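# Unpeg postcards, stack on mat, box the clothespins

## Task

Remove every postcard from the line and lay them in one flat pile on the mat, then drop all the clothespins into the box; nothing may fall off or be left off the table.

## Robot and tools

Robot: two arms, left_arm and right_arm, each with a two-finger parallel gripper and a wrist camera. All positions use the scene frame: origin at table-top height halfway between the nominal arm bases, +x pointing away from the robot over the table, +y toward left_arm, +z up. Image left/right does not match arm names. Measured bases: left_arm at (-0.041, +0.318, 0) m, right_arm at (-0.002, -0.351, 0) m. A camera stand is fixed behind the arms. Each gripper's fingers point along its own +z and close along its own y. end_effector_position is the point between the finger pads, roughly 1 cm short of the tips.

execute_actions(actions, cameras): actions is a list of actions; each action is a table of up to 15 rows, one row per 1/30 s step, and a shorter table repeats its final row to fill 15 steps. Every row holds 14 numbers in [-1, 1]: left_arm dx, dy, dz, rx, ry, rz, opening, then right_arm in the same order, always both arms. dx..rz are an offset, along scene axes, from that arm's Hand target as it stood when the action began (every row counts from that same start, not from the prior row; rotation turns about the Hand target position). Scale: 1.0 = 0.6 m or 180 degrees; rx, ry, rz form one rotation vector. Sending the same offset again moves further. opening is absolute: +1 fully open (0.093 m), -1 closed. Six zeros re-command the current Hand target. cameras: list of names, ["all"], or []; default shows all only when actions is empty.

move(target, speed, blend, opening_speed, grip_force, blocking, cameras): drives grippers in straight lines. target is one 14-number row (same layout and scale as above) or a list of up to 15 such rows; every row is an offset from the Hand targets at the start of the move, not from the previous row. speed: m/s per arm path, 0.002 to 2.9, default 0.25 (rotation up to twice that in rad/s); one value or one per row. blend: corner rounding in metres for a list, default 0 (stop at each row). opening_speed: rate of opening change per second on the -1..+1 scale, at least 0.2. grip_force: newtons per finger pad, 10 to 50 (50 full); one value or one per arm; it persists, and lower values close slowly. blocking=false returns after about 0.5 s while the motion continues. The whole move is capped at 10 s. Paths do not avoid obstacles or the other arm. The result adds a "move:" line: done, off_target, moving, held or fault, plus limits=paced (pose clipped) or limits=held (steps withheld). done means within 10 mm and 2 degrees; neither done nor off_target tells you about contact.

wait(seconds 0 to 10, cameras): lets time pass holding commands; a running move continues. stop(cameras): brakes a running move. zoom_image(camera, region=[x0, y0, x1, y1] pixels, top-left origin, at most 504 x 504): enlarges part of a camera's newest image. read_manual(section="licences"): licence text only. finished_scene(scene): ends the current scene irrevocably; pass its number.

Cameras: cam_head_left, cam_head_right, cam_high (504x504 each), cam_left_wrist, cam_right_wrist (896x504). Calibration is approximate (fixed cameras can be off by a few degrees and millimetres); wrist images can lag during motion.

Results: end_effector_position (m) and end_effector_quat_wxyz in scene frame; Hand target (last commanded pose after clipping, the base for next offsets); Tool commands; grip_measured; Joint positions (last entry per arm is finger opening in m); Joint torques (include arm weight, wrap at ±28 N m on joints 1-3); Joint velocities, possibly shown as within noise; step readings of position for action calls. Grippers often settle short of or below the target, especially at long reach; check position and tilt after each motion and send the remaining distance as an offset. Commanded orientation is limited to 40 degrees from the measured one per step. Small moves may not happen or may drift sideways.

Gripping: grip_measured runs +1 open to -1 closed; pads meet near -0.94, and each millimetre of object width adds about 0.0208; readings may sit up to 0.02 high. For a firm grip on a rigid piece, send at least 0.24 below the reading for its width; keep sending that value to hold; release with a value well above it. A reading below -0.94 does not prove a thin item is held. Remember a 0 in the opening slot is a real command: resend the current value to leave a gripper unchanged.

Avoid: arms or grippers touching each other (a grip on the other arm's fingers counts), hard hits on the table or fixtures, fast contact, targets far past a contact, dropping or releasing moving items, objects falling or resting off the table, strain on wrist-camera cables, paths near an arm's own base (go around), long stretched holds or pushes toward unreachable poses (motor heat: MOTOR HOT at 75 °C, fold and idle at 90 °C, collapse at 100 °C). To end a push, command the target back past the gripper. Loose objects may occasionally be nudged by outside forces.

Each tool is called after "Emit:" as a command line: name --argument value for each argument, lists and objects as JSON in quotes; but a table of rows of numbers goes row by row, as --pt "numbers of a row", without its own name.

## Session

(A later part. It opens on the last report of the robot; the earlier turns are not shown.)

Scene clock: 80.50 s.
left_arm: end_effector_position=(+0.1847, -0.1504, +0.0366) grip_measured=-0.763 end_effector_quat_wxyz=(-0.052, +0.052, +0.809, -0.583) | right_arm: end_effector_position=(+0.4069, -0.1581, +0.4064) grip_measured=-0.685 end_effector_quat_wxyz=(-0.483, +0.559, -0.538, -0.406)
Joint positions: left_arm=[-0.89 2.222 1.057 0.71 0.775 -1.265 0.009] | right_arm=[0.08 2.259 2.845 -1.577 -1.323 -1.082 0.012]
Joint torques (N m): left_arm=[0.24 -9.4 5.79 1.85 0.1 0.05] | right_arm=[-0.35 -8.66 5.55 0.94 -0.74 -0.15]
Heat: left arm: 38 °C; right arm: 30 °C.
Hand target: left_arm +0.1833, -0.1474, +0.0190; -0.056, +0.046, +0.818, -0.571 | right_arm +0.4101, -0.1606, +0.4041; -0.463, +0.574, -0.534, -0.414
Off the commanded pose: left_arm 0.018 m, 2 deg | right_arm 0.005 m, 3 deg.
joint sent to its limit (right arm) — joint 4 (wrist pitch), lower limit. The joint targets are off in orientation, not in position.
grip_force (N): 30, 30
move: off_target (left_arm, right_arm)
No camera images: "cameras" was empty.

Emit:
move --pt "0 0 0 0.05 -0.008 0 -0.76 0 0 0 0 0 0 -0.74" --pt "0.0075 0.0417 0.05 0.05 -0.008 0 -0.76 0 0 0 0 0 0 -0.74" --pt "0.0 0.08 0.22 0.05 -0.008 0 -0.76 0 0 0 0 0 0 -0.74" --speed '[0.1, 0.08, 0.2]' --blend '[0.003, 0.008, 0]' --cameras '["cam_head_left"]'

Scene clock: 84.80 s.
left_arm: end_effector_position=(+0.1798, -0.0978, +0.1364) grip_measured=-0.763 end_effector_quat_wxyz=(-0.060, +0.039, +0.866, -0.494) | right_arm: end_effector_position=(+0.4069, -0.1581, +0.4064) grip_measured=-0.685 end_effector_quat_wxyz=(-0.483, +0.559, -0.538, -0.406)
Joint positions: left_arm=[-0.835 1.8 1.158 -0.11 0.741 -1.084 0.009] | right_arm=[0.08 2.259 2.845 -1.577 -1.323 -1.082 0.012]
Joint torques (N m): left_arm=[0.66 -11.15 10.21 1.55 0.34 0.06] | right_arm=[-0.39 -8.62 5.57 0.94 -0.76 -0.13]
Heat: left arm: 38 °C; right arm: 30 °C.
Hand target: left_arm +0.1834, -0.0994, +0.1511; -0.049, +0.048, +0.861, -0.505 | right_arm +0.4101, -0.1606, +0.4041; -0.463, +0.574, -0.534, -0.414
Off the commanded pose: left_arm 0.015 m, 2 deg | right_arm 0.005 m, 3 deg.
joint sent to its limit (right arm) — joint 4 (wrist pitch), lower limit. The joint targets are off in orientation, not in position.
grip_force (N): 30, 30
move: off_target (left_arm, right_arm)
Images, in order (width x height): cam_head_left 504x504.

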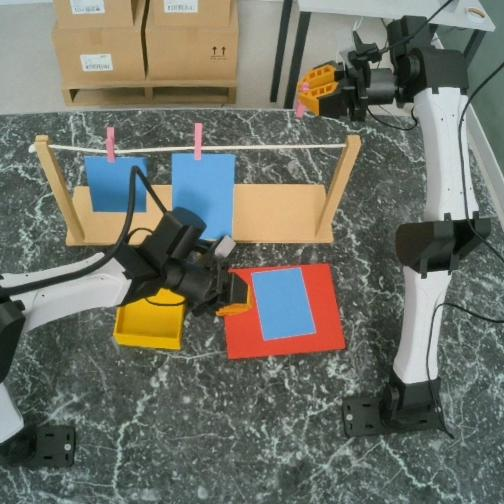

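Emit:
move --pt "0.111 0.616 0.248 0.1005 -0.4377 -0.002 -0.3 -0.183 0.05 -0.067 0 0 0 -0.74" --pt "0.111 0.616 0.248 0.1005 -0.4377 -0.002 -0.3 -0.3 0.36 -0.36 -0.05 0 0 -0.74" --pt "0.111 0.616 0.248 0.1005 -0.4377 -0.002 -0.3 -0.3135 0.409 -0.54 -0.05 0 0 -0.74" --speed '[0.35, 0.3, 0.15]' --blend '[0.03, 0.03, 0]' --cameras '["cam_head_left"]'

Emit:
zoom_image --camera "cam_head_left" --region '[90, 230, 270, 370]'

Scene clock: 93.70 s.
left_arm: end_effector_position=(+0.2480, +0.2694, +0.2924) grip_measured=-0.302 end_effector_quat_wxyz=(+0.490, +0.343, +0.767, -0.232) | right_arm: end_effector_position=(+0.2229, +0.0828, +0.0847) grip_measured=-0.685 end_effector_quat_wxyz=(-0.416, +0.610, -0.564, -0.370)
Joint positions: left_arm=[0.348 1.146 1.17 -0.927 1.018 0.802 0.031] | right_arm=[0.905 1.925 0.9 0.546 -0.601 -0.383 0.012]
Joint torques (N m): left_arm=[0.75 -2.32 10.5 1.25 0.6 0.08] | right_arm=[0.66 -6.75 6 1.86 -0.15 0.02]
Heat: left arm: 38 °C; right arm: 30 °C.
Hand target: left_arm +0.2501, +0.2702, +0.2999; +0.498, +0.351, +0.760, -0.229 | right_arm +0.2219, +0.0847, +0.0800; -0.416, +0.609, -0.565, -0.371
Off the commanded pose: left_arm 0.008 m, 2 deg | right_arm 0.005 m, 0 deg.
grip_force (N): 30, 30
move: done
Images, in order (width x height): cam_head_left 504x504.

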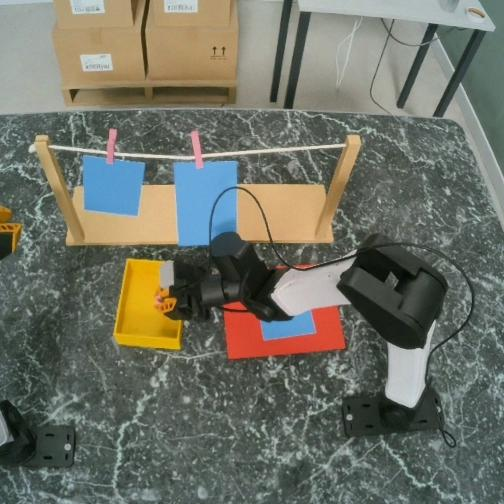

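Scaled by 2.800 from the camera's 504x504 image, which has a finer 720x720 frame.

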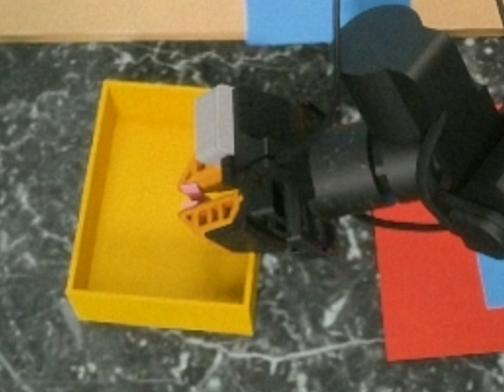

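Emit:
move --pt "0 0 0 0 0 0 -0.3 0 0 -0.0267 0 0 0 -0.74" --pt "0 0 0 0 0 0 -0.3 0 0 -0.0267 0 0 0 -0.15" --pt "0 0 0 0 0 0 -0.3 0 0 0.2 0 0 0 -0.15" --speed '[0.1, 0.1, 0.15]' --opening_speed 1.5 --cameras '["cam_head_left"]'

Emit:
zoom_image --camera "cam_head_left" --region '[60, 120, 260, 360]'

Scene clock: 98.50 s.
left_arm: end_effector_position=(+0.2480, +0.2694, +0.2924) grip_measured=-0.302 end_effector_quat_wxyz=(+0.490, +0.343, +0.767, -0.232) | right_arm: end_effector_position=(+0.2228, +0.0824, +0.1797) grip_measured=-0.152 end_effector_quat_wxyz=(-0.400, +0.609, -0.576, -0.370)
Joint positions: left_arm=[0.348 1.146 1.17 -0.927 1.018 0.802 0.031] | right_arm=[0.905 1.714 1.106 0.095 -0.599 -0.374 0.038]
Joint torques (N m): left_arm=[0.75 -2.33 10.48 1.25 0.6 0.08] | right_arm=[0.68 -9.8 9.62 1.53 -0.15 -0.06]
Heat: left arm: 36 °C; right arm: 31 °C.
Hand target: left_arm +0.2501, +0.2702, +0.2999; +0.498, +0.351, +0.760, -0.229 | right_arm +0.2220, +0.0847, +0.2001; -0.416, +0.609, -0.565, -0.371
Off the commanded pose: left_arm 0.008 m, 2 deg | right_arm 0.021 m, 2 deg.
grip_force (N): 30, 30
move: off_target (right_arm); target 2's new opening was sent with right_arm's hand 0.012 m and 1 deg from that target
Images, in order (width x height): cam_head_left 504x504.

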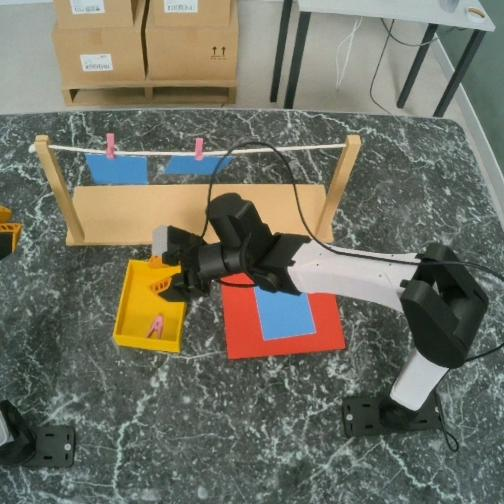

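Scaled by 2.100 from the camera's 504x504 image, which has a finer 720x720 frame.

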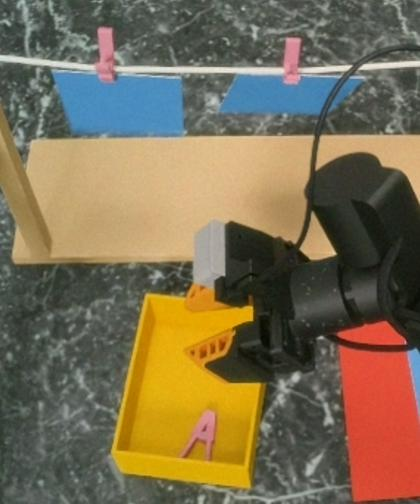

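Emit:
move --pt "0 0 0 0 0 0 0.2 0.047 -0.141 0.308 0 0 0 0.3" --pt "0 0 0 0 0 0 0.2 0.272 -0.266 0.2865 0 0 0 0.3" --speed 0.3 --blend 0.03 --cameras '["cam_head_left"]'

Emit:
zoom_image --camera "cam_head_left" --region '[60, 120, 260, 270]'

Scene clock: 104.40 s.
left_arm: end_effector_position=(+0.2479, +0.2694, +0.2924) grip_measured=+0.198 end_effector_quat_wxyz=(+0.490, +0.343, +0.767, -0.232) | right_arm: end_effector_position=(+0.3843, -0.0779, +0.3746) grip_measured=+0.298 end_effector_quat_wxyz=(-0.421, +0.605, -0.568, -0.365)
Joint positions: left_arm=[0.348 1.146 1.17 -0.927 1.018 0.802 0.055] | right_arm=[0.308 2.094 2.51 -1.308 -1.061 -0.927 0.059]
Joint torques (N m): left_arm=[0.76 -2.33 10.48 1.26 0.6 0.08] | right_arm=[0.65 -7.41 8.31 1.06 -0.66 -0.14]
Heat: left arm: 34 °C; right arm: 32 °C.
Hand target: left_arm +0.2500, +0.2702, +0.2999; +0.498, +0.351, +0.760, -0.229 | right_arm +0.3851, -0.0748, +0.3720; -0.416, +0.609, -0.565, -0.371
Off the commanded pose: left_arm 0.008 m, 2 deg | right_arm 0.004 m, 1 deg.
grip_force (N): 30, 30
move: done; blend cut to 0 m at target 1
Images, in order (width x height): cam_head_left 504x504.

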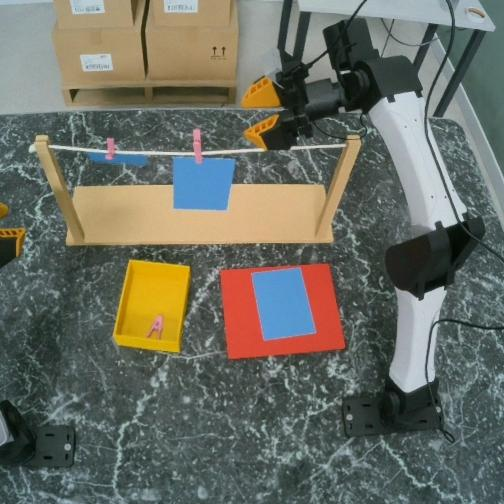

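Scaled by 2.520 from the camera's 504x504 image, which has a finer 720x720 frame.

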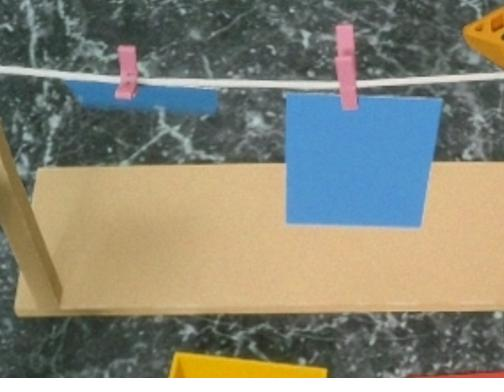

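Emit:
move --pt "0.083 -0.233 -0.15 -0.0639 -0.0369 -0.1126 1 0 0 0 0 0 0 0.3" --pt "0.17 -0.308 -0.22 -0.0639 -0.0369 -0.1126 1 0 0 0 0 0 0 0.3" --pt "0.225 -0.431 -0.2415 -0.0639 -0.0369 -0.1126 1 0 0 0 0 0 0 0.3" --speed '[0.25, 0.2, 0.12]' --blend '[0.02, 0.01, 0]' --cameras '["cam_left_wrist", "cam_head_left"]'

Scene clock: 109.73 s.
left_arm: end_effector_position=(+0.3766, +0.0136, +0.1555) grip_measured=+1.000 end_effector_quat_wxyz=(+0.520, +0.444, +0.627, -0.372) | right_arm: end_effector_position=(+0.3840, -0.0780, +0.3743) grip_measured=+0.298 end_effector_quat_wxyz=(-0.420, +0.605, -0.569, -0.365)
Joint positions: left_arm=[-0.383 1.957 1.071 0.613 0.831 0.199 0.093] | right_arm=[0.308 2.094 2.51 -1.311 -1.061 -0.928 0.059]
Joint torques (N m): left_arm=[0.12 -8.98 10.03 1.95 -0.04 -0.19] | right_arm=[0.57 -7.28 8.5 1.02 -0.64 -0.12]
Heat: left arm: 33 °C; right arm: 32 °C.
Hand target: left_arm +0.3850, +0.0115, +0.1551; +0.525, +0.440, +0.630, -0.367 | right_arm +0.3851, -0.0748, +0.3719; -0.416, +0.609, -0.565, -0.371
Off the commanded pose: left_arm 0.009 m, 1 deg | right_arm 0.004 m, 1 deg.
grip_force (N): 30, 30
move: done
camera_calibration:
cam_left_wrist: T_world_to_cam=[[-0.942203, -0.335004, -0.00514981, 0.362411], [-0.184082, 0.530452, -0.827487, 0.23219], [0.279943, -0.778712, -0.561462, 0.0803443], [0, 0, 0, 1]] pos_world=[0.361715, 0.0608086, 0.239111]
Images, in order (width x height): cam_head_left 504x504, cam_left_wrist 896x504.

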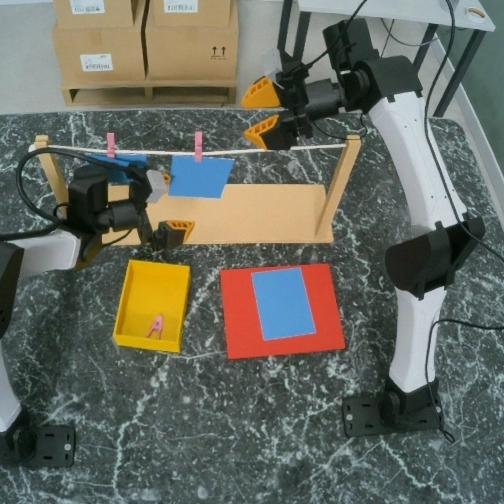

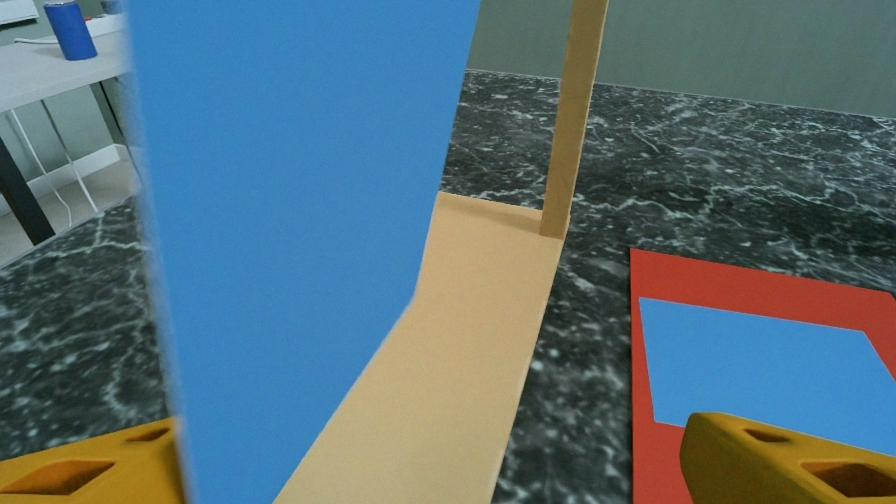

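Emit:
move --target '[0, 0, 0, 0, 0, 0, -1, 0, 0, 0, 0, 0, 0, 0.3]' --speed 0.1 --opening_speed 1.2 --cameras '["cam_left_wrist", "cam_head_left"]'

Scene clock: 115.70 s.
left_arm: end_effector_position=(+0.3770, +0.0136, +0.1564) grip_measured=-0.990 end_effector_quat_wxyz=(+0.522, +0.444, +0.626, -0.371) | right_arm: end_effector_position=(+0.3840, -0.0780, +0.3743) grip_measured=+0.298 end_effector_quat_wxyz=(-0.420, +0.605, -0.569, -0.365)
Joint positions: left_arm=[-0.383 1.957 1.071 0.618 0.83 0.199 0] | right_arm=[0.308 2.094 2.51 -1.311 -1.061 -0.928 0.059]
Joint torques (N m): left_arm=[0.1 -8.95 10.02 1.9 -0.06 -0.18] | right_arm=[0.54 -7.24 8.58 1.02 -0.65 -0.14]
Heat: left arm: 34 °C; right arm: 32 °C.
Hand target: left_arm +0.3850, +0.0116, +0.1551; +0.525, +0.440, +0.630, -0.366 | right_arm +0.3851, -0.0748, +0.3719; -0.416, +0.609, -0.565, -0.371
Off the commanded pose: left_arm 0.008 m, 1 deg | right_arm 0.004 m, 1 deg.
grip_force (N): 30, 30
move: done
camera_calibration:
cam_left_wrist: T_world_to_cam=[[-0.941794, -0.336068, -0.00911339, 0.363308], [-0.180734, 0.528974, -0.82917, 0.231995], [0.283478, -0.77926, -0.558923, 0.0789649], [0, 0, 0, 1]] pos_world=[0.361706, 0.0609112, 0.239809]
Images, in order (width x height): cam_head_left 504x504, cam_left_wrist 896x504.

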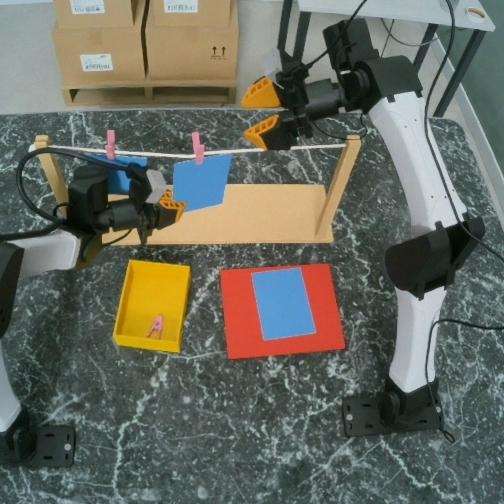

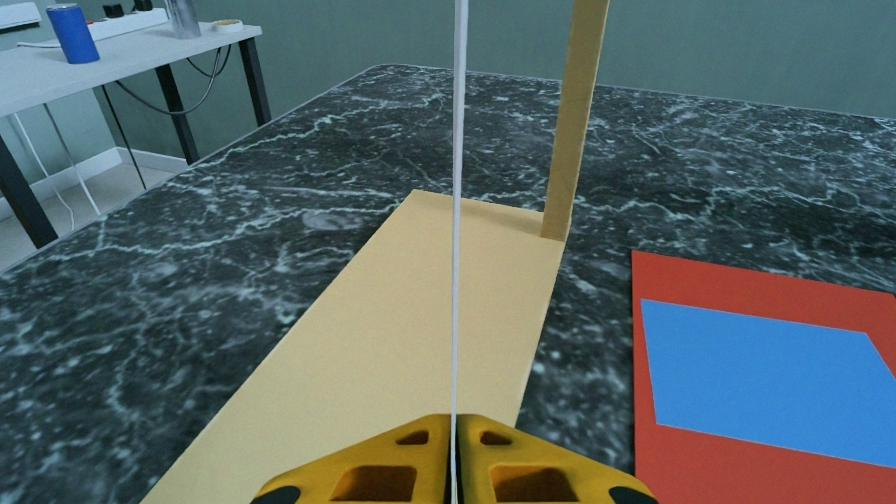

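Emit:
move --target '[0, 0, 0, 0, 0, -0.085, -1, 0, 0, 0, 0, 0, 0, 0.3]' --speed 0.12 --cameras '["cam_right_wrist"]'

Scene clock: 118.03 s.
left_arm: end_effector_position=(+0.3815, +0.0131, +0.1591) grip_measured=-0.990 end_effector_quat_wxyz=(+0.477, +0.517, +0.566, -0.430) | right_arm: end_effector_position=(+0.3840, -0.0780, +0.3743) grip_measured=+0.298 end_effector_quat_wxyz=(-0.420, +0.605, -0.569, -0.365)
Joint positions: left_arm=[-0.328 2.063 1.288 0.37 1.111 0.373 0] | right_arm=[0.308 2.094 2.51 -1.311 -1.061 -0.928 0.059]
Joint torques (N m): left_arm=[0.35 -9.96 10.26 1.5 0.33 0.01] | right_arm=[0.61 -7.28 8.5 1.03 -0.66 -0.12]
Heat: left arm: 34 °C; right arm: 33 °C.
Hand target: left_arm +0.3851, +0.0116, +0.1552; +0.472, +0.520, +0.565, -0.433 | right_arm +0.3851, -0.0748, +0.3719; -0.416, +0.609, -0.565, -0.371
Off the commanded pose: left_arm 0.006 m, 1 deg | right_arm 0.004 m, 1 deg.
grip_force (N): 30, 30
move: done
camera_calibration:
cam_right_wrist: T_world_to_cam=[[0.99545, -0.0319864, 0.0897612, -0.420445], [0.0362085, -0.744355, -0.666802, 0.216516], [0.0881428, 0.667018, -0.739809, 0.380393], [0, 0, 0, 1]] pos_world=[0.377164, -0.106013, 0.463531]
Images, in order (width x height): cam_right_wrist 896x504.

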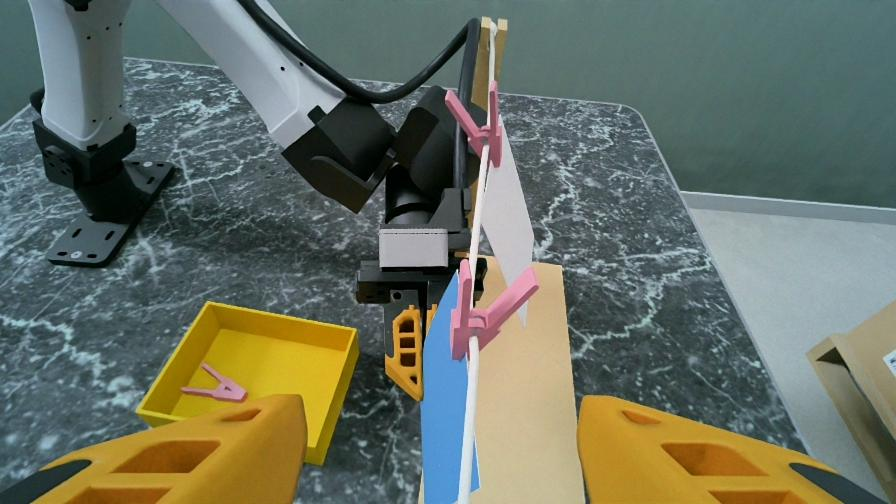

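Emit:
move --pt "0 0 0 0 0 0 -1 0.0398 0.0747 -0.0623 0.0008 0.036 -0.0148 0.3" --pt "0 0 0 0 0 0 -1 0.0412 0.1355 -0.0882 0.0008 0.036 -0.0148 0.3" --pt "0 0 0 0 0 0 -1 0.0412 0.1355 -0.0882 0.0008 0.036 -0.0148 -0.25" --speed 0.12 --blend '[0.01, 0, 0]' --opening_speed 0.6 --cameras '["cam_right_wrist"]'

Scene clock: 123.77 s.
left_arm: end_effector_position=(+0.3813, +0.0131, +0.1589) grip_measured=-0.990 end_effector_quat_wxyz=(+0.476, +0.517, +0.566, -0.431) | right_arm: end_effector_position=(+0.4054, +0.0043, +0.3261) grip_measured=-0.247 end_effector_quat_wxyz=(-0.394, +0.574, -0.598, -0.396)
Joint positions: left_arm=[-0.328 2.063 1.288 0.368 1.111 0.374 0] | right_arm=[0.466 2.16 2.35 -0.916 -0.97 -0.609 0.033]
Joint torques (N m): left_arm=[0.35 -9.95 10.35 1.48 0.33 0] | right_arm=[0.24 -9.55 6.27 1.54 -0.4 0.01]
Heat: left arm: 35 °C; right arm: 33 °C.
Hand target: left_arm +0.3851, +0.0116, +0.1551; +0.472, +0.520, +0.565, -0.433 | right_arm +0.4099, +0.0065, +0.3189; -0.393, +0.573, -0.601, -0.395
Off the commanded pose: left_arm 0.006 m, 1 deg | right_arm 0.009 m, 0 deg.
grip_force (N): 30, 30
move: done
camera_calibration:
cam_right_wrist: T_world_to_cam=[[0.998025, -0.0581299, -0.023825, -0.398733], [-0.0590327, -0.738023, -0.672189, 0.285174], [0.0214909, 0.672267, -0.739996, 0.314938], [0, 0, 0, 1]] pos_world=[0.408011, -0.0244365, 0.415244]
Images, in order (width x height): cam_right_wrist 896x504.

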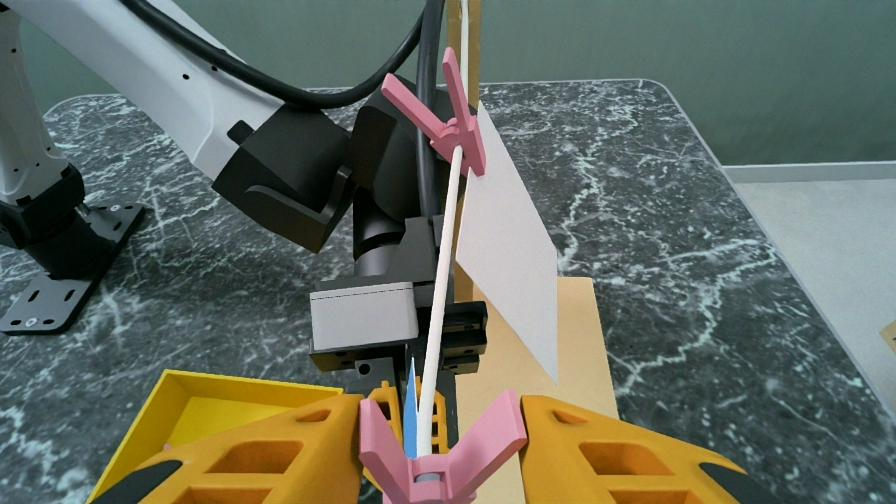

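Emit:
move --pt "0 0 0 0 0 0 -1 0 0 0 0 0 0 -0.74" --pt "0 0 0 0 0 0 -1 0.005 0 0.055 0.03 0 0 -0.74" --pt "0 0 0 0 0 0 -1 0.008 -0.008 0.12 0.085 0 0 -0.74" --speed 0.1 --blend '[0, 0.01, 0]' --opening_speed 0.5 --cameras '["cam_right_wrist", "cam_head_left"]'

Emit:
zoom_image --camera "cam_head_left" --region '[60, 110, 260, 250]'

Scene clock: 129.53 s.
left_arm: end_effector_position=(+0.3812, +0.0131, +0.1587) grip_measured=-0.990 end_effector_quat_wxyz=(+0.476, +0.517, +0.566, -0.431) | right_arm: end_effector_position=(+0.4230, +0.0093, +0.3666) grip_measured=-0.683 end_effector_quat_wxyz=(-0.444, +0.511, -0.560, -0.477)
Joint positions: left_arm=[-0.328 2.063 1.288 0.366 1.111 0.375 0] | right_arm=[0.438 2.111 2.18 -0.412 -1.108 -0.227 0.012]
Joint torques (N m): left_arm=[0.34 -9.95 10.36 1.49 0.32 -0.01] | right_arm=[-0.38 -14.28 6.75 1.67 -0.35 -0.02]
Heat: left arm: 36 °C; right arm: 33 °C.
Hand target: left_arm +0.3851, +0.0116, +0.1551; +0.472, +0.520, +0.565, -0.433 | right_arm +0.4146, +0.0018, +0.3910; +0.466, -0.516, +0.543, +0.472
Off the commanded pose: left_arm 0.005 m, 1 deg | right_arm 0.027 m, 3 deg.
grip_force (N): 30, 30
move: off_target (right_arm)
camera_calibration:
cam_right_wrist: T_world_to_cam=[[0.994391, -0.0535468, -0.091207, -0.388723], [-0.105515, -0.561348, -0.820826, 0.389643], [-0.00724631, 0.825846, -0.56385, 0.287422], [0, 0, 0, 1]] pos_world=[0.429738, -0.0394553, 0.446437]
Images, in order (width x height): cam_head_left 504x504, cam_right_wrist 896x504.

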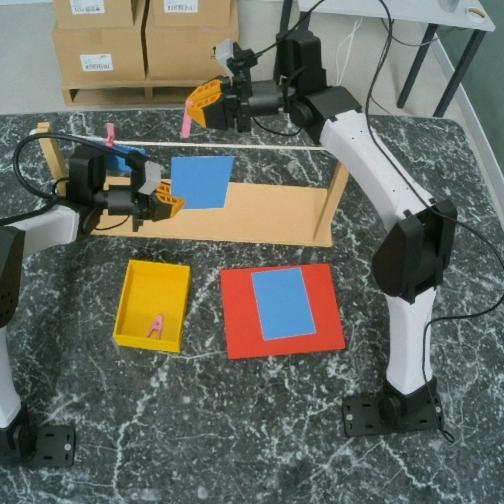

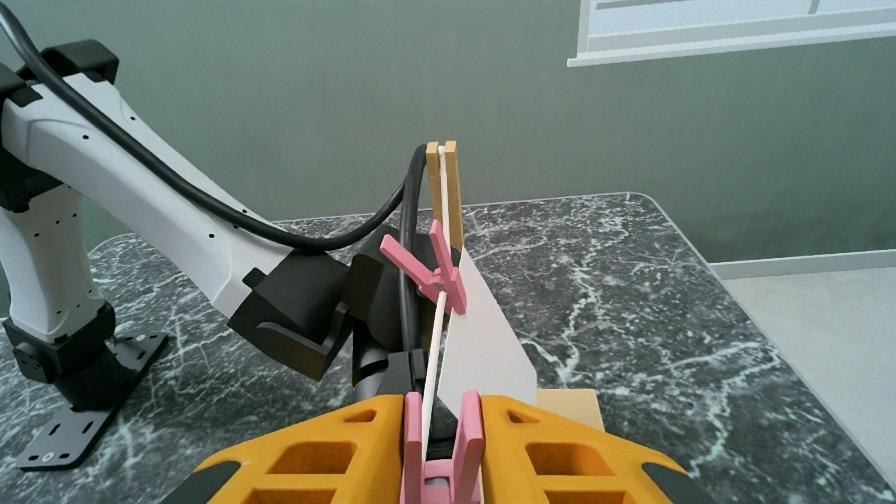

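Scaled by 2.520 from the camera's 504x504 image, which has a finer 720x720 frame.

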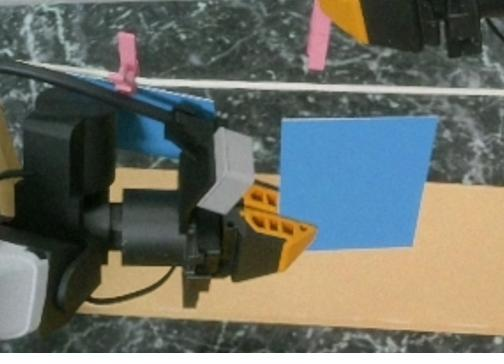

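Emit:
move --pt "-0.25 -0.05 0.05 0 0 0 -1 0 0 0 0 0 0 -0.74" --pt "-0.345 -0.27 -0.017 0.0373 0.4948 0.0952 -1 0 0 0 0 0 0 -0.74" --pt "-0.344 -0.27 -0.1535 0.0373 0.4948 0.0952 -1 0 0 0 0 0 0 -0.74" --speed '[0.2, 0.22, 0.15]' --blend '[0.03, 0.02, 0]' --cameras '["cam_head_left"]'

Emit:
zoom_image --camera "cam_head_left" --region '[190, 230, 370, 370]'

Scene clock: 137.33 s.
left_arm: end_effector_position=(+0.1779, -0.1510, +0.0701) grip_measured=-0.990 end_effector_quat_wxyz=(-0.038, +0.017, +0.816, -0.577) | right_arm: end_effector_position=(+0.4231, +0.0094, +0.3668) grip_measured=-0.683 end_effector_quat_wxyz=(-0.444, +0.511, -0.560, -0.477)
Joint positions: left_arm=[-0.925 2.088 1.02 0.629 0.679 -1.328 0] | right_arm=[0.438 2.111 2.18 -0.411 -1.108 -0.226 0.012]
Joint torques (N m): left_arm=[-0.01 -10.24 5.98 2.1 -0.04 -0.1] | right_arm=[-0.34 -14.41 6.82 1.7 -0.32 -0.04]
Heat: left arm: 36 °C; right arm: 37 °C.
Hand target: left_arm +0.1787, -0.1504, +0.0631; -0.033, +0.011, +0.818, -0.574 | right_arm +0.4146, +0.0018, +0.3910; +0.466, -0.516, +0.543, +0.472
Off the commanded pose: left_arm 0.007 m, 1 deg | right_arm 0.027 m, 3 deg.
grip_force (N): 30, 30
move: off_target (right_arm)
Images, in order (width x height): cam_head_left 504x504.

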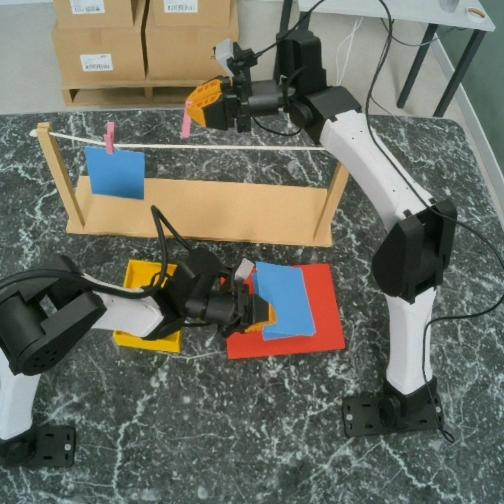

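Scaled by 2.800 from the camera's 504x504 image, which has a finer 720x720 frame.

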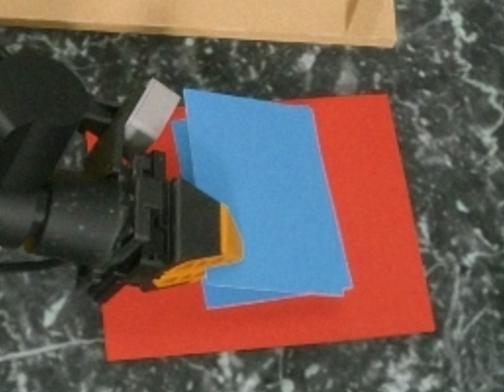

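Emit:
move --pt "0 0 -0.0535 0 0 0.0167 -1 0 0 0 0 0 0 -0.74" --pt "0 0 -0.0535 0 0 0.0167 -0.76 0 0 0 0 0 0 -0.74" --pt "0 0 -0.0735 0 0 0.0167 -0.76 0 0 0 0 0 0 -0.74" --speed 0.08 --opening_speed 0.4 --cameras '["cam_head_left"]'

Emit:
zoom_image --camera "cam_head_left" --region '[190, 230, 370, 370]'

Scene clock: 141.13 s.
left_arm: end_effector_position=(+0.1807, -0.1545, +0.0374) grip_measured=-0.763 end_effector_quat_wxyz=(-0.016, +0.002, +0.808, -0.589) | right_arm: end_effector_position=(+0.4231, +0.0094, +0.3668) grip_measured=-0.683 end_effector_quat_wxyz=(-0.444, +0.511, -0.560, -0.477)
Joint positions: left_arm=[-0.94 2.205 0.985 0.834 0.619 -1.364 0.009] | right_arm=[0.438 2.111 2.18 -0.411 -1.108 -0.226 0.012]
Joint torques (N m): left_arm=[-0.13 -9.29 4.59 2.03 -0.11 -0.09] | right_arm=[-0.28 -14.27 6.83 1.69 -0.33 -0.03]
Heat: left arm: 36 °C; right arm: 39 °C.
Hand target: left_arm +0.1786, -0.1504, +0.0189; -0.018, -0.010, +0.818, -0.574 | right_arm +0.4146, +0.0018, +0.3910; +0.466, -0.516, +0.543, +0.472
Off the commanded pose: left_arm 0.019 m, 2 deg | right_arm 0.027 m, 3 deg.
grip_force (N): 30, 30
move: off_target (left_arm, right_arm); target 2's new opening was sent with left_arm's hand 0.014 m and 2 deg from that target
Images, in order (width x height): cam_head_left 504x504.

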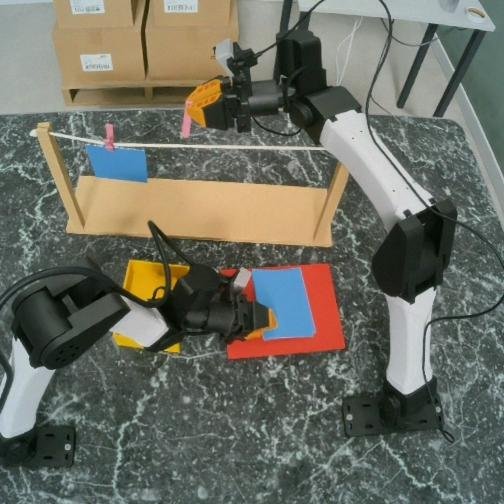

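Scaled by 2.800 from the camera's 504x504 image, which has a finer 720x720 frame.

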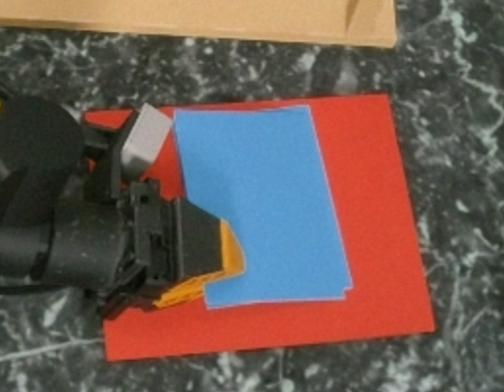

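Emit:
move --pt "0 0 0 0.05 -0.001 0 -0.76 0 0 0 0 0 0 -0.74" --pt "0.001 0.0417 0.05 0.05 -0.001 0 -0.76 0 0 0 0 0 0 -0.74" --pt "0.0 0.08 0.22 0.05 -0.001 0 -0.76 0 0 0 0 0 0 -0.74" --pt "0.119 0.7007 0.4685 0.1726 -0.436 -0.0033 -0.3 -0.024 0 0.065 0 0 0 -0.74" --pt "0.119 0.7007 0.4685 0.1726 -0.436 -0.0033 -0.3 -0.19 -0.08 0.05 0 0 0 -0.74" --speed '[0.1, 0.08, 0.2, 0.35, 0.3]' --blend '[0.003, 0.008, 0.02, 0.02, 0]' --cameras '["cam_head_left"]'

Emit:
zoom_image --camera "cam_head_left" --region '[20, 110, 370, 360]'

Scene clock: 151.60 s.
left_arm: end_effector_position=(+0.2480, +0.2694, +0.2925) grip_measured=-0.302 end_effector_quat_wxyz=(+0.490, +0.342, +0.767, -0.232) | right_arm: end_effector_position=(+0.3028, -0.0451, +0.4158) grip_measured=-0.683 end_effector_quat_wxyz=(-0.456, +0.514, -0.550, -0.475)
Joint positions: left_arm=[0.348 1.145 1.17 -0.926 1.018 0.799 0.031] | right_arm=[0.438 1.588 1.682 -0.398 -1.111 -0.219 0.012]
Joint torques (N m): left_arm=[0.73 -2.3 10.47 1.26 0.6 0.07] | right_arm=[0.21 -7.61 6.79 1.68 -0.18 -0.01]
Heat: left arm: 36 °C; right arm: 42 °C.
Hand target: left_arm +0.2501, +0.2701, +0.2999; +0.498, +0.350, +0.760, -0.229 | right_arm +0.3006, -0.0462, +0.4210; -0.466, +0.515, -0.543, -0.472
Off the commanded pose: left_arm 0.008 m, 2 deg | right_arm 0.006 m, 1 deg.
grip_force (N): 30, 30
move: done; blend cut to 0 m at target 4
Images, in order (width x height): cam_head_left 504x504.

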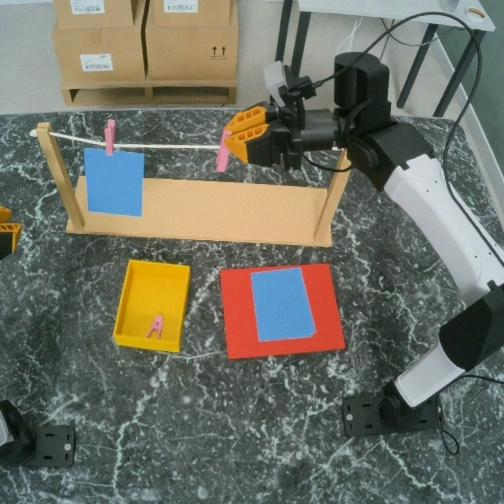

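Scaled by 1.440 from the camera's 504x504 image, which has a finer 720x720 frame.

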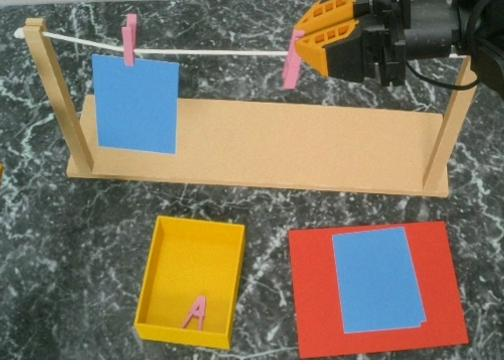

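Emit:
move --pt "0 0 0 0 0 0 -0.3 -0.0593 0.16 -0.285 -0.0861 -0.0377 0.0104 -0.74" --pt "0 0 0 0 0 0 -0.3 -0.0927 0.222 -0.5683 -0.0861 -0.0377 0.0104 -0.74" --pt "0 0 0 0 0 0 -0.3 -0.0927 0.222 -0.595 -0.0861 -0.0377 0.0104 -0.74" --pt "0 0 0 0 0 0 -0.3 -0.0927 0.222 -0.595 -0.0861 -0.0377 0.0104 -0.15" --pt "0 0 0 0 0 0 -0.3 -0.0927 0.222 -0.35 -0.0861 -0.0377 0.0104 -0.15" --speed '[0.3, 0.2, 0.1, 0.1, 0.2]' --blend '[0.03, 0.01, 0, 0, 0]' --opening_speed 1.5 --cameras '["cam_head_left", "cam_head_right"]'

Emit:
zoom_image --camera "cam_head_left" --region '[20, 110, 230, 360]'

Scene clock: 157.83 s.
left_arm: end_effector_position=(+0.2480, +0.2694, +0.2925) grip_measured=-0.302 end_effector_quat_wxyz=(+0.490, +0.342, +0.767, -0.232) | right_arm: end_effector_position=(+0.2457, +0.0848, +0.1906) grip_measured=-0.152 end_effector_quat_wxyz=(-0.399, +0.608, -0.577, -0.372)
Joint positions: left_arm=[0.348 1.145 1.17 -0.926 1.018 0.799 0.031] | right_arm=[0.86 1.762 1.213 0.019 -0.641 -0.398 0.038]
Joint torques (N m): left_arm=[0.75 -2.3 10.47 1.26 0.6 0.08] | right_arm=[0.7 -10.06 9.77 1.52 -0.2 -0.09]
Heat: left arm: 34 °C; right arm: 41 °C.
Hand target: left_arm +0.2501, +0.2701, +0.2999; +0.498, +0.350, +0.760, -0.229 | right_arm +0.2450, +0.0869, +0.2109; -0.415, +0.609, -0.565, -0.371
Off the commanded pose: left_arm 0.008 m, 2 deg | right_arm 0.021 m, 2 deg.
grip_force (N): 30, 30
move: off_target (right_arm); blend cut to 0.008 m at target 2; target 4's new opening was sent with right_arm's hand 0.012 m and 1 deg from that target
Images, in order (width x height): cam_head_left 504x504, cam_head_right 504x504.

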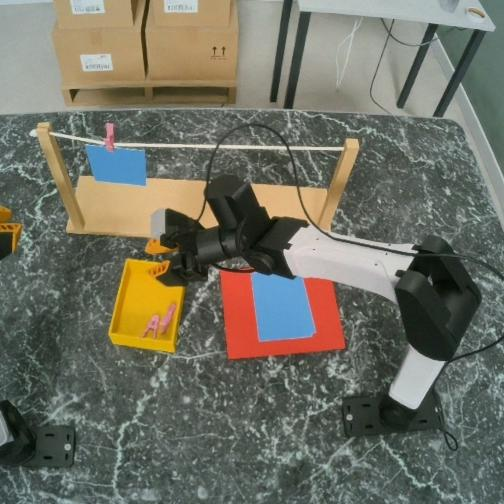

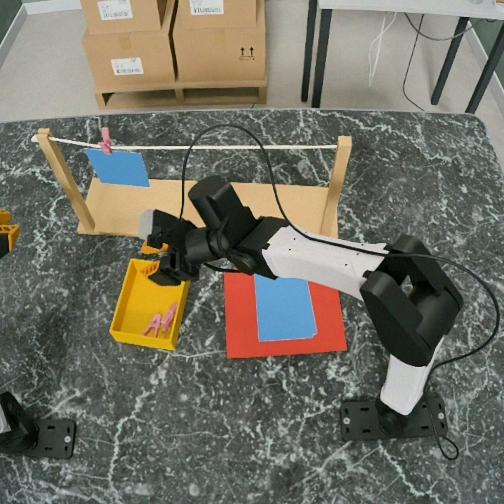

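Scaled by 2.016 from the camera's 504x504 image, which has a finer 720x720 frame.

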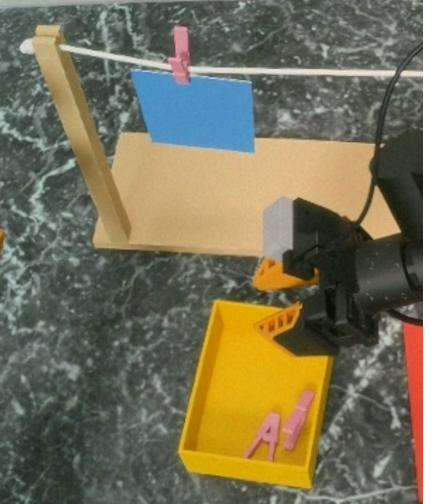

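Emit:
move --pt "0 0 0 0 0 0 -0.3 0.025 -0.1448 -0.035 0.1244 0.0282 0 1" --pt "0 0 0 0 0 0 -0.3 0.235 -0.1448 -0.0515 0.1244 0.0282 0 1" --pt "0 0 0 0 0 0 -0.3 0.245 0.0418 -0.0515 0.1244 0.0282 0 1" --speed '[0.25, 0.25, 0.12]' --blend '[0.02, 0.02, 0]' --cameras '["cam_right_wrist", "cam_head_left"]'

Scene clock: 165.87 s.
left_arm: end_effector_position=(+0.2480, +0.2694, +0.2925) grip_measured=-0.302 end_effector_quat_wxyz=(+0.490, +0.342, +0.767, -0.232) | right_arm: end_effector_position=(+0.3865, +0.1081, +0.1863) grip_measured=+1.000 end_effector_quat_wxyz=(+0.505, -0.504, +0.491, +0.499)
Joint positions: left_arm=[0.348 1.145 1.17 -0.926 1.018 0.799 0.031] | right_arm=[0.649 2.294 1.523 0.787 -0.938 -0.006 0.093]
Joint torques (N m): left_arm=[0.72 -2.29 10.47 1.25 0.61 0.08] | right_arm=[0.43 -9.22 9.5 1.45 0.06 -0.01]
Heat: left arm: 32 °C; right arm: 40 °C.
Hand target: left_arm +0.2501, +0.2701, +0.2999; +0.498, +0.350, +0.760, -0.229 | right_arm +0.3920, +0.1121, +0.1800; +0.500, -0.500, +0.500, +0.500
Off the commanded pose: left_arm 0.008 m, 2 deg | right_arm 0.009 m, 1 deg.
grip_force (N): 30, 30
move: done
camera_calibration:
cam_right_wrist: T_world_to_cam=[[0.999758, -0.0217816, 0.00320641, -0.386813], [-0.00634795, -0.424638, -0.905341, 0.255809], [0.0210814, 0.905101, -0.424673, 0.0584778], [0, 0, 0, 1]] pos_world=[0.387111, 0.0472724, 0.257669]
Images, in order (width x height): cam_head_left 504x504, cam_right_wrist 896x504.

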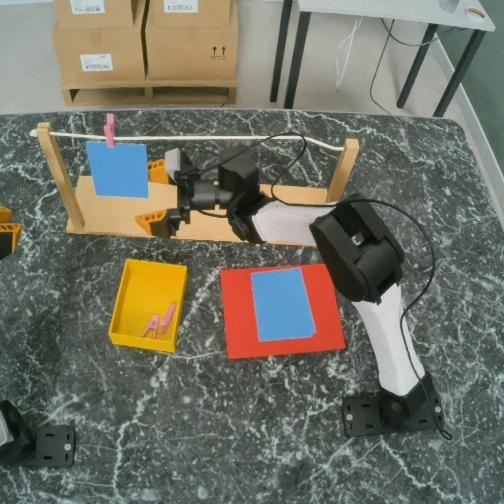

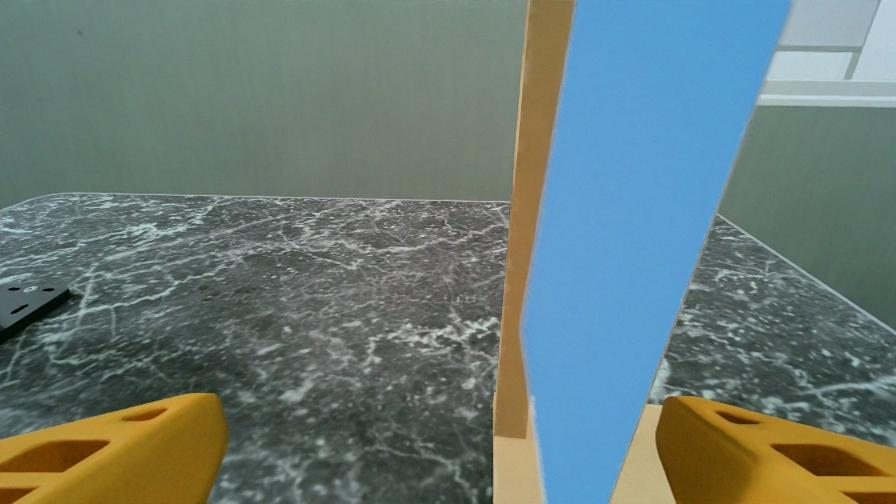

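Emit:
move --pt "0 0 0 0 0 0 -0.3 0 0.0115 0 0 0 0 1" --pt "0 0 0 0 0 0 -0.3 0 0.0115 0 0 0 0 -1" --speed 0.1 --opening_speed 1.2 --cameras '["cam_right_wrist", "cam_head_left"]'

Emit:
zoom_image --camera "cam_head_left" --region '[20, 100, 230, 250]'

Scene clock: 173.40 s.
left_arm: end_effector_position=(+0.2480, +0.2694, +0.2925) grip_measured=-0.302 end_effector_quat_wxyz=(+0.490, +0.342, +0.767, -0.232) | right_arm: end_effector_position=(+0.3903, +0.1122, +0.1862) grip_measured=-0.971 end_effector_quat_wxyz=(+0.507, -0.501, +0.494, +0.497)
Joint positions: left_arm=[0.348 1.145 1.17 -0.926 1.018 0.799 0.031] | right_arm=[0.653 2.308 1.548 0.774 -0.924 -0.005 0]
Joint torques (N m): left_arm=[0.73 -2.3 10.48 1.25 0.6 0.08] | right_arm=[0.83 -9.36 9.57 1.44 0.01 0.01]
Heat: left arm: 31 °C; right arm: 40 °C.
Hand target: left_arm +0.2501, +0.2701, +0.2999; +0.498, +0.350, +0.760, -0.229 | right_arm +0.3921, +0.1189, +0.1800; +0.501, -0.500, +0.500, +0.500
Off the commanded pose: left_arm 0.008 m, 2 deg | right_arm 0.009 m, 1 deg.
grip_force (N): 30, 30
move: done
camera_calibration:
cam_right_wrist: T_world_to_cam=[[0.999508, -0.0313326, 0.00150878, -0.388922], [-0.0119639, -0.425228, -0.905007, 0.259743], [0.0289978, 0.904544, -0.425393, 0.0517385], [0, 0, 0, 1]] pos_world=[0.390338, 0.0514642, 0.257665]
Images, in order (width x height): cam_head_left 504x504, cam_right_wrist 896x504.

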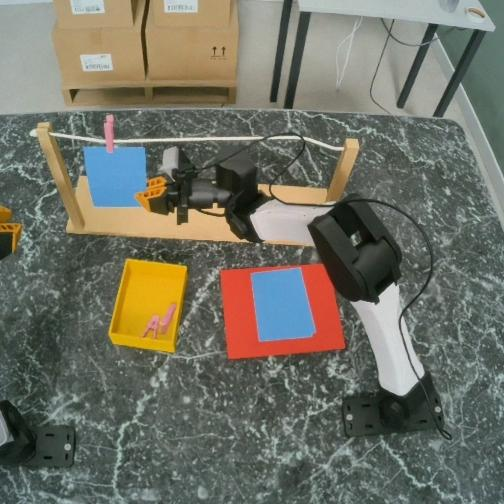

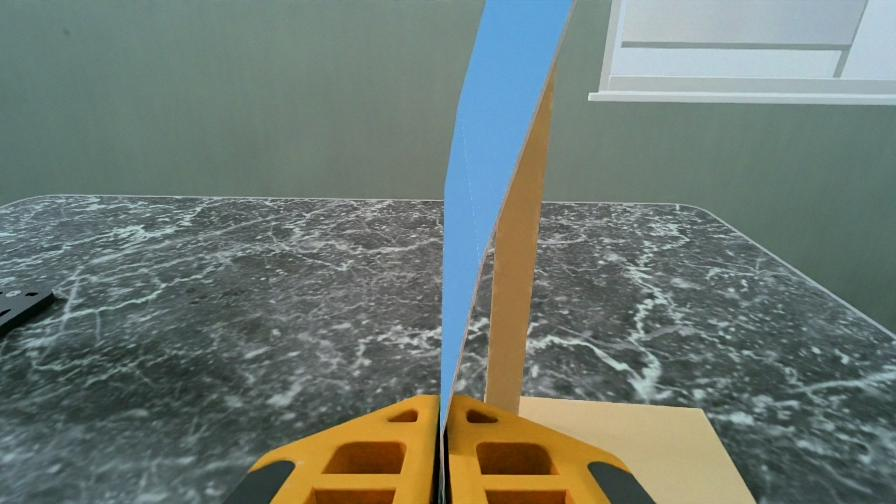

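Scaled by 2.400 from the camera's 504x504 image, which has a finer 720x720 frame.

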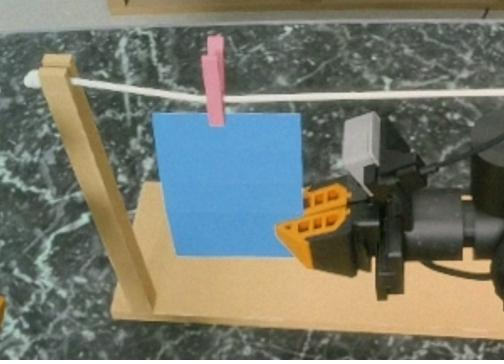

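Emit:
move --target '[0.125, -0.1335, 0.125, 0.091, -0.0865, -0.2129, 0.4, 0.083, 0, 0.0083, 0, -0.111, 0, -1]' --speed 0.15 --cameras '["cam_left_wrist"]'

Scene clock: 179.63 s.
left_arm: end_effector_position=(+0.3216, +0.1900, +0.3763) grip_measured=+0.398 end_effector_quat_wxyz=(+0.466, +0.647, +0.566, -0.210) | right_arm: end_effector_position=(+0.4374, +0.1169, +0.1936) grip_measured=-0.972 end_effector_quat_wxyz=(+0.586, -0.577, +0.400, +0.404)
Joint positions: left_arm=[0.046 1.838 2.263 -1.562 1.017 1.502 0.064] | right_arm=[0.607 2.447 1.83 0.643 -0.97 -0.34 0]
Joint torques (N m): left_arm=[-0.06 -7.04 8.49 0.9 0.46 0.05] | right_arm=[0.18 -10.26 10.09 1.37 -0.09 -0.11]
Heat: left arm: 31 °C; right arm: 40 °C.
Hand target: left_arm +0.3250, +0.1899, +0.3750; +0.438, +0.672, +0.555, -0.222 | right_arm +0.4418, +0.1190, +0.1851; +0.580, -0.579, +0.405, +0.405
Off the commanded pose: left_arm 0.004 m, 5 deg | right_arm 0.010 m, 1 deg.
joint sent to its limit (left arm) — joint 4 (wrist pitch), lower limit. The joint targets are off in orientation, not in position.
grip_force (N): 30, 30
move: off_target (left_arm)
camera_calibration:
cam_left_wrist: T_world_to_cam=[[-0.922643, -0.0780094, -0.377682, 0.455812], [0.150342, 0.829092, -0.53852, 0.0382137], [0.355143, -0.553644, -0.753228, 0.362242], [0, 0, 0, 1]] pos_world=[0.286159, 0.204428, 0.465582]
Images, in order (width x height): cam_left_wrist 896x504.

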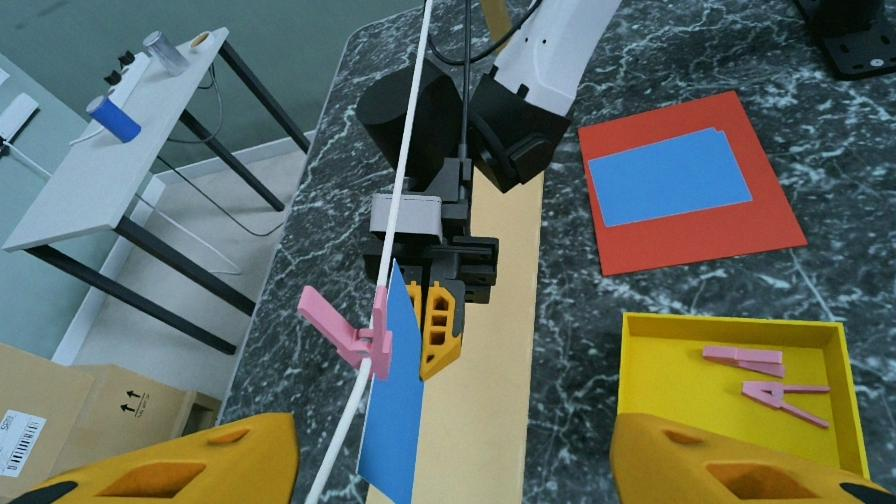

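Emit:
move --target '[0.071, -0.035, -0.0367, 0, 0, 0, 0.4, -0.033, 0, 0, 0, -0.055, 0, -1]' --speed 0.12 --cameras '["cam_left_wrist"]'

Scene clock: 182.80 s.
left_arm: end_effector_position=(+0.3644, +0.1697, +0.3544) grip_measured=+0.398 end_effector_quat_wxyz=(+0.451, +0.662, +0.557, -0.217) | right_arm: end_effector_position=(+0.4303, +0.1152, +0.1721) grip_measured=-0.972 end_effector_quat_wxyz=(+0.609, -0.609, +0.362, +0.357)
Joint positions: left_arm=[-0.015 2.043 2.473 -1.566 0.99 1.485 0.064] | right_arm=[0.612 2.447 1.76 0.682 -0.963 -0.509 0]
Joint torques (N m): left_arm=[-0.1 -9.1 8.46 0.93 0.45 -0.14] | right_arm=[1.32 -15.15 6.11 1.47 0.06 -0.08]
Heat: left arm: 31 °C; right arm: 41 °C.
Hand target: left_arm +0.3676, +0.1690, +0.3530; +0.438, +0.672, +0.555, -0.222 | right_arm +0.4220, +0.1190, +0.1850; +0.612, -0.612, +0.354, +0.354
Off the commanded pose: left_arm 0.004 m, 2 deg | right_arm 0.016 m, 1 deg.
joint sent to its limit (left arm) — joint 4 (wrist pitch), lower limit. The joint targets still meet the commanded pose.
grip_force (N): 30, 30
move: off_target (right_arm)
camera_calibration:
cam_left_wrist: T_world_to_cam=[[-0.92985, -0.0320011, -0.366544, 0.476332], [0.177582, 0.833468, -0.523256, 0.0207284], [0.322247, -0.551641, -0.769317, 0.336622], [0, 0, 0, 1]] pos_world=[0.330761, 0.183661, 0.444412]
Images, in order (width x height): cam_left_wrist 896x504.

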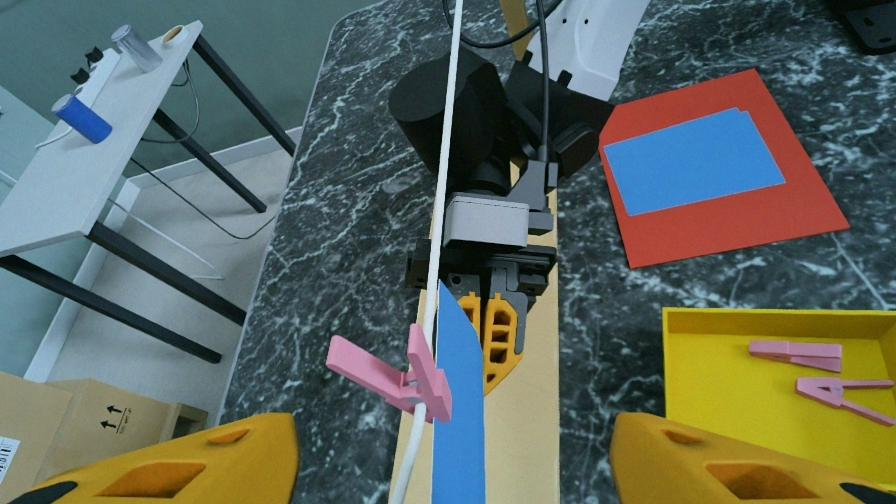

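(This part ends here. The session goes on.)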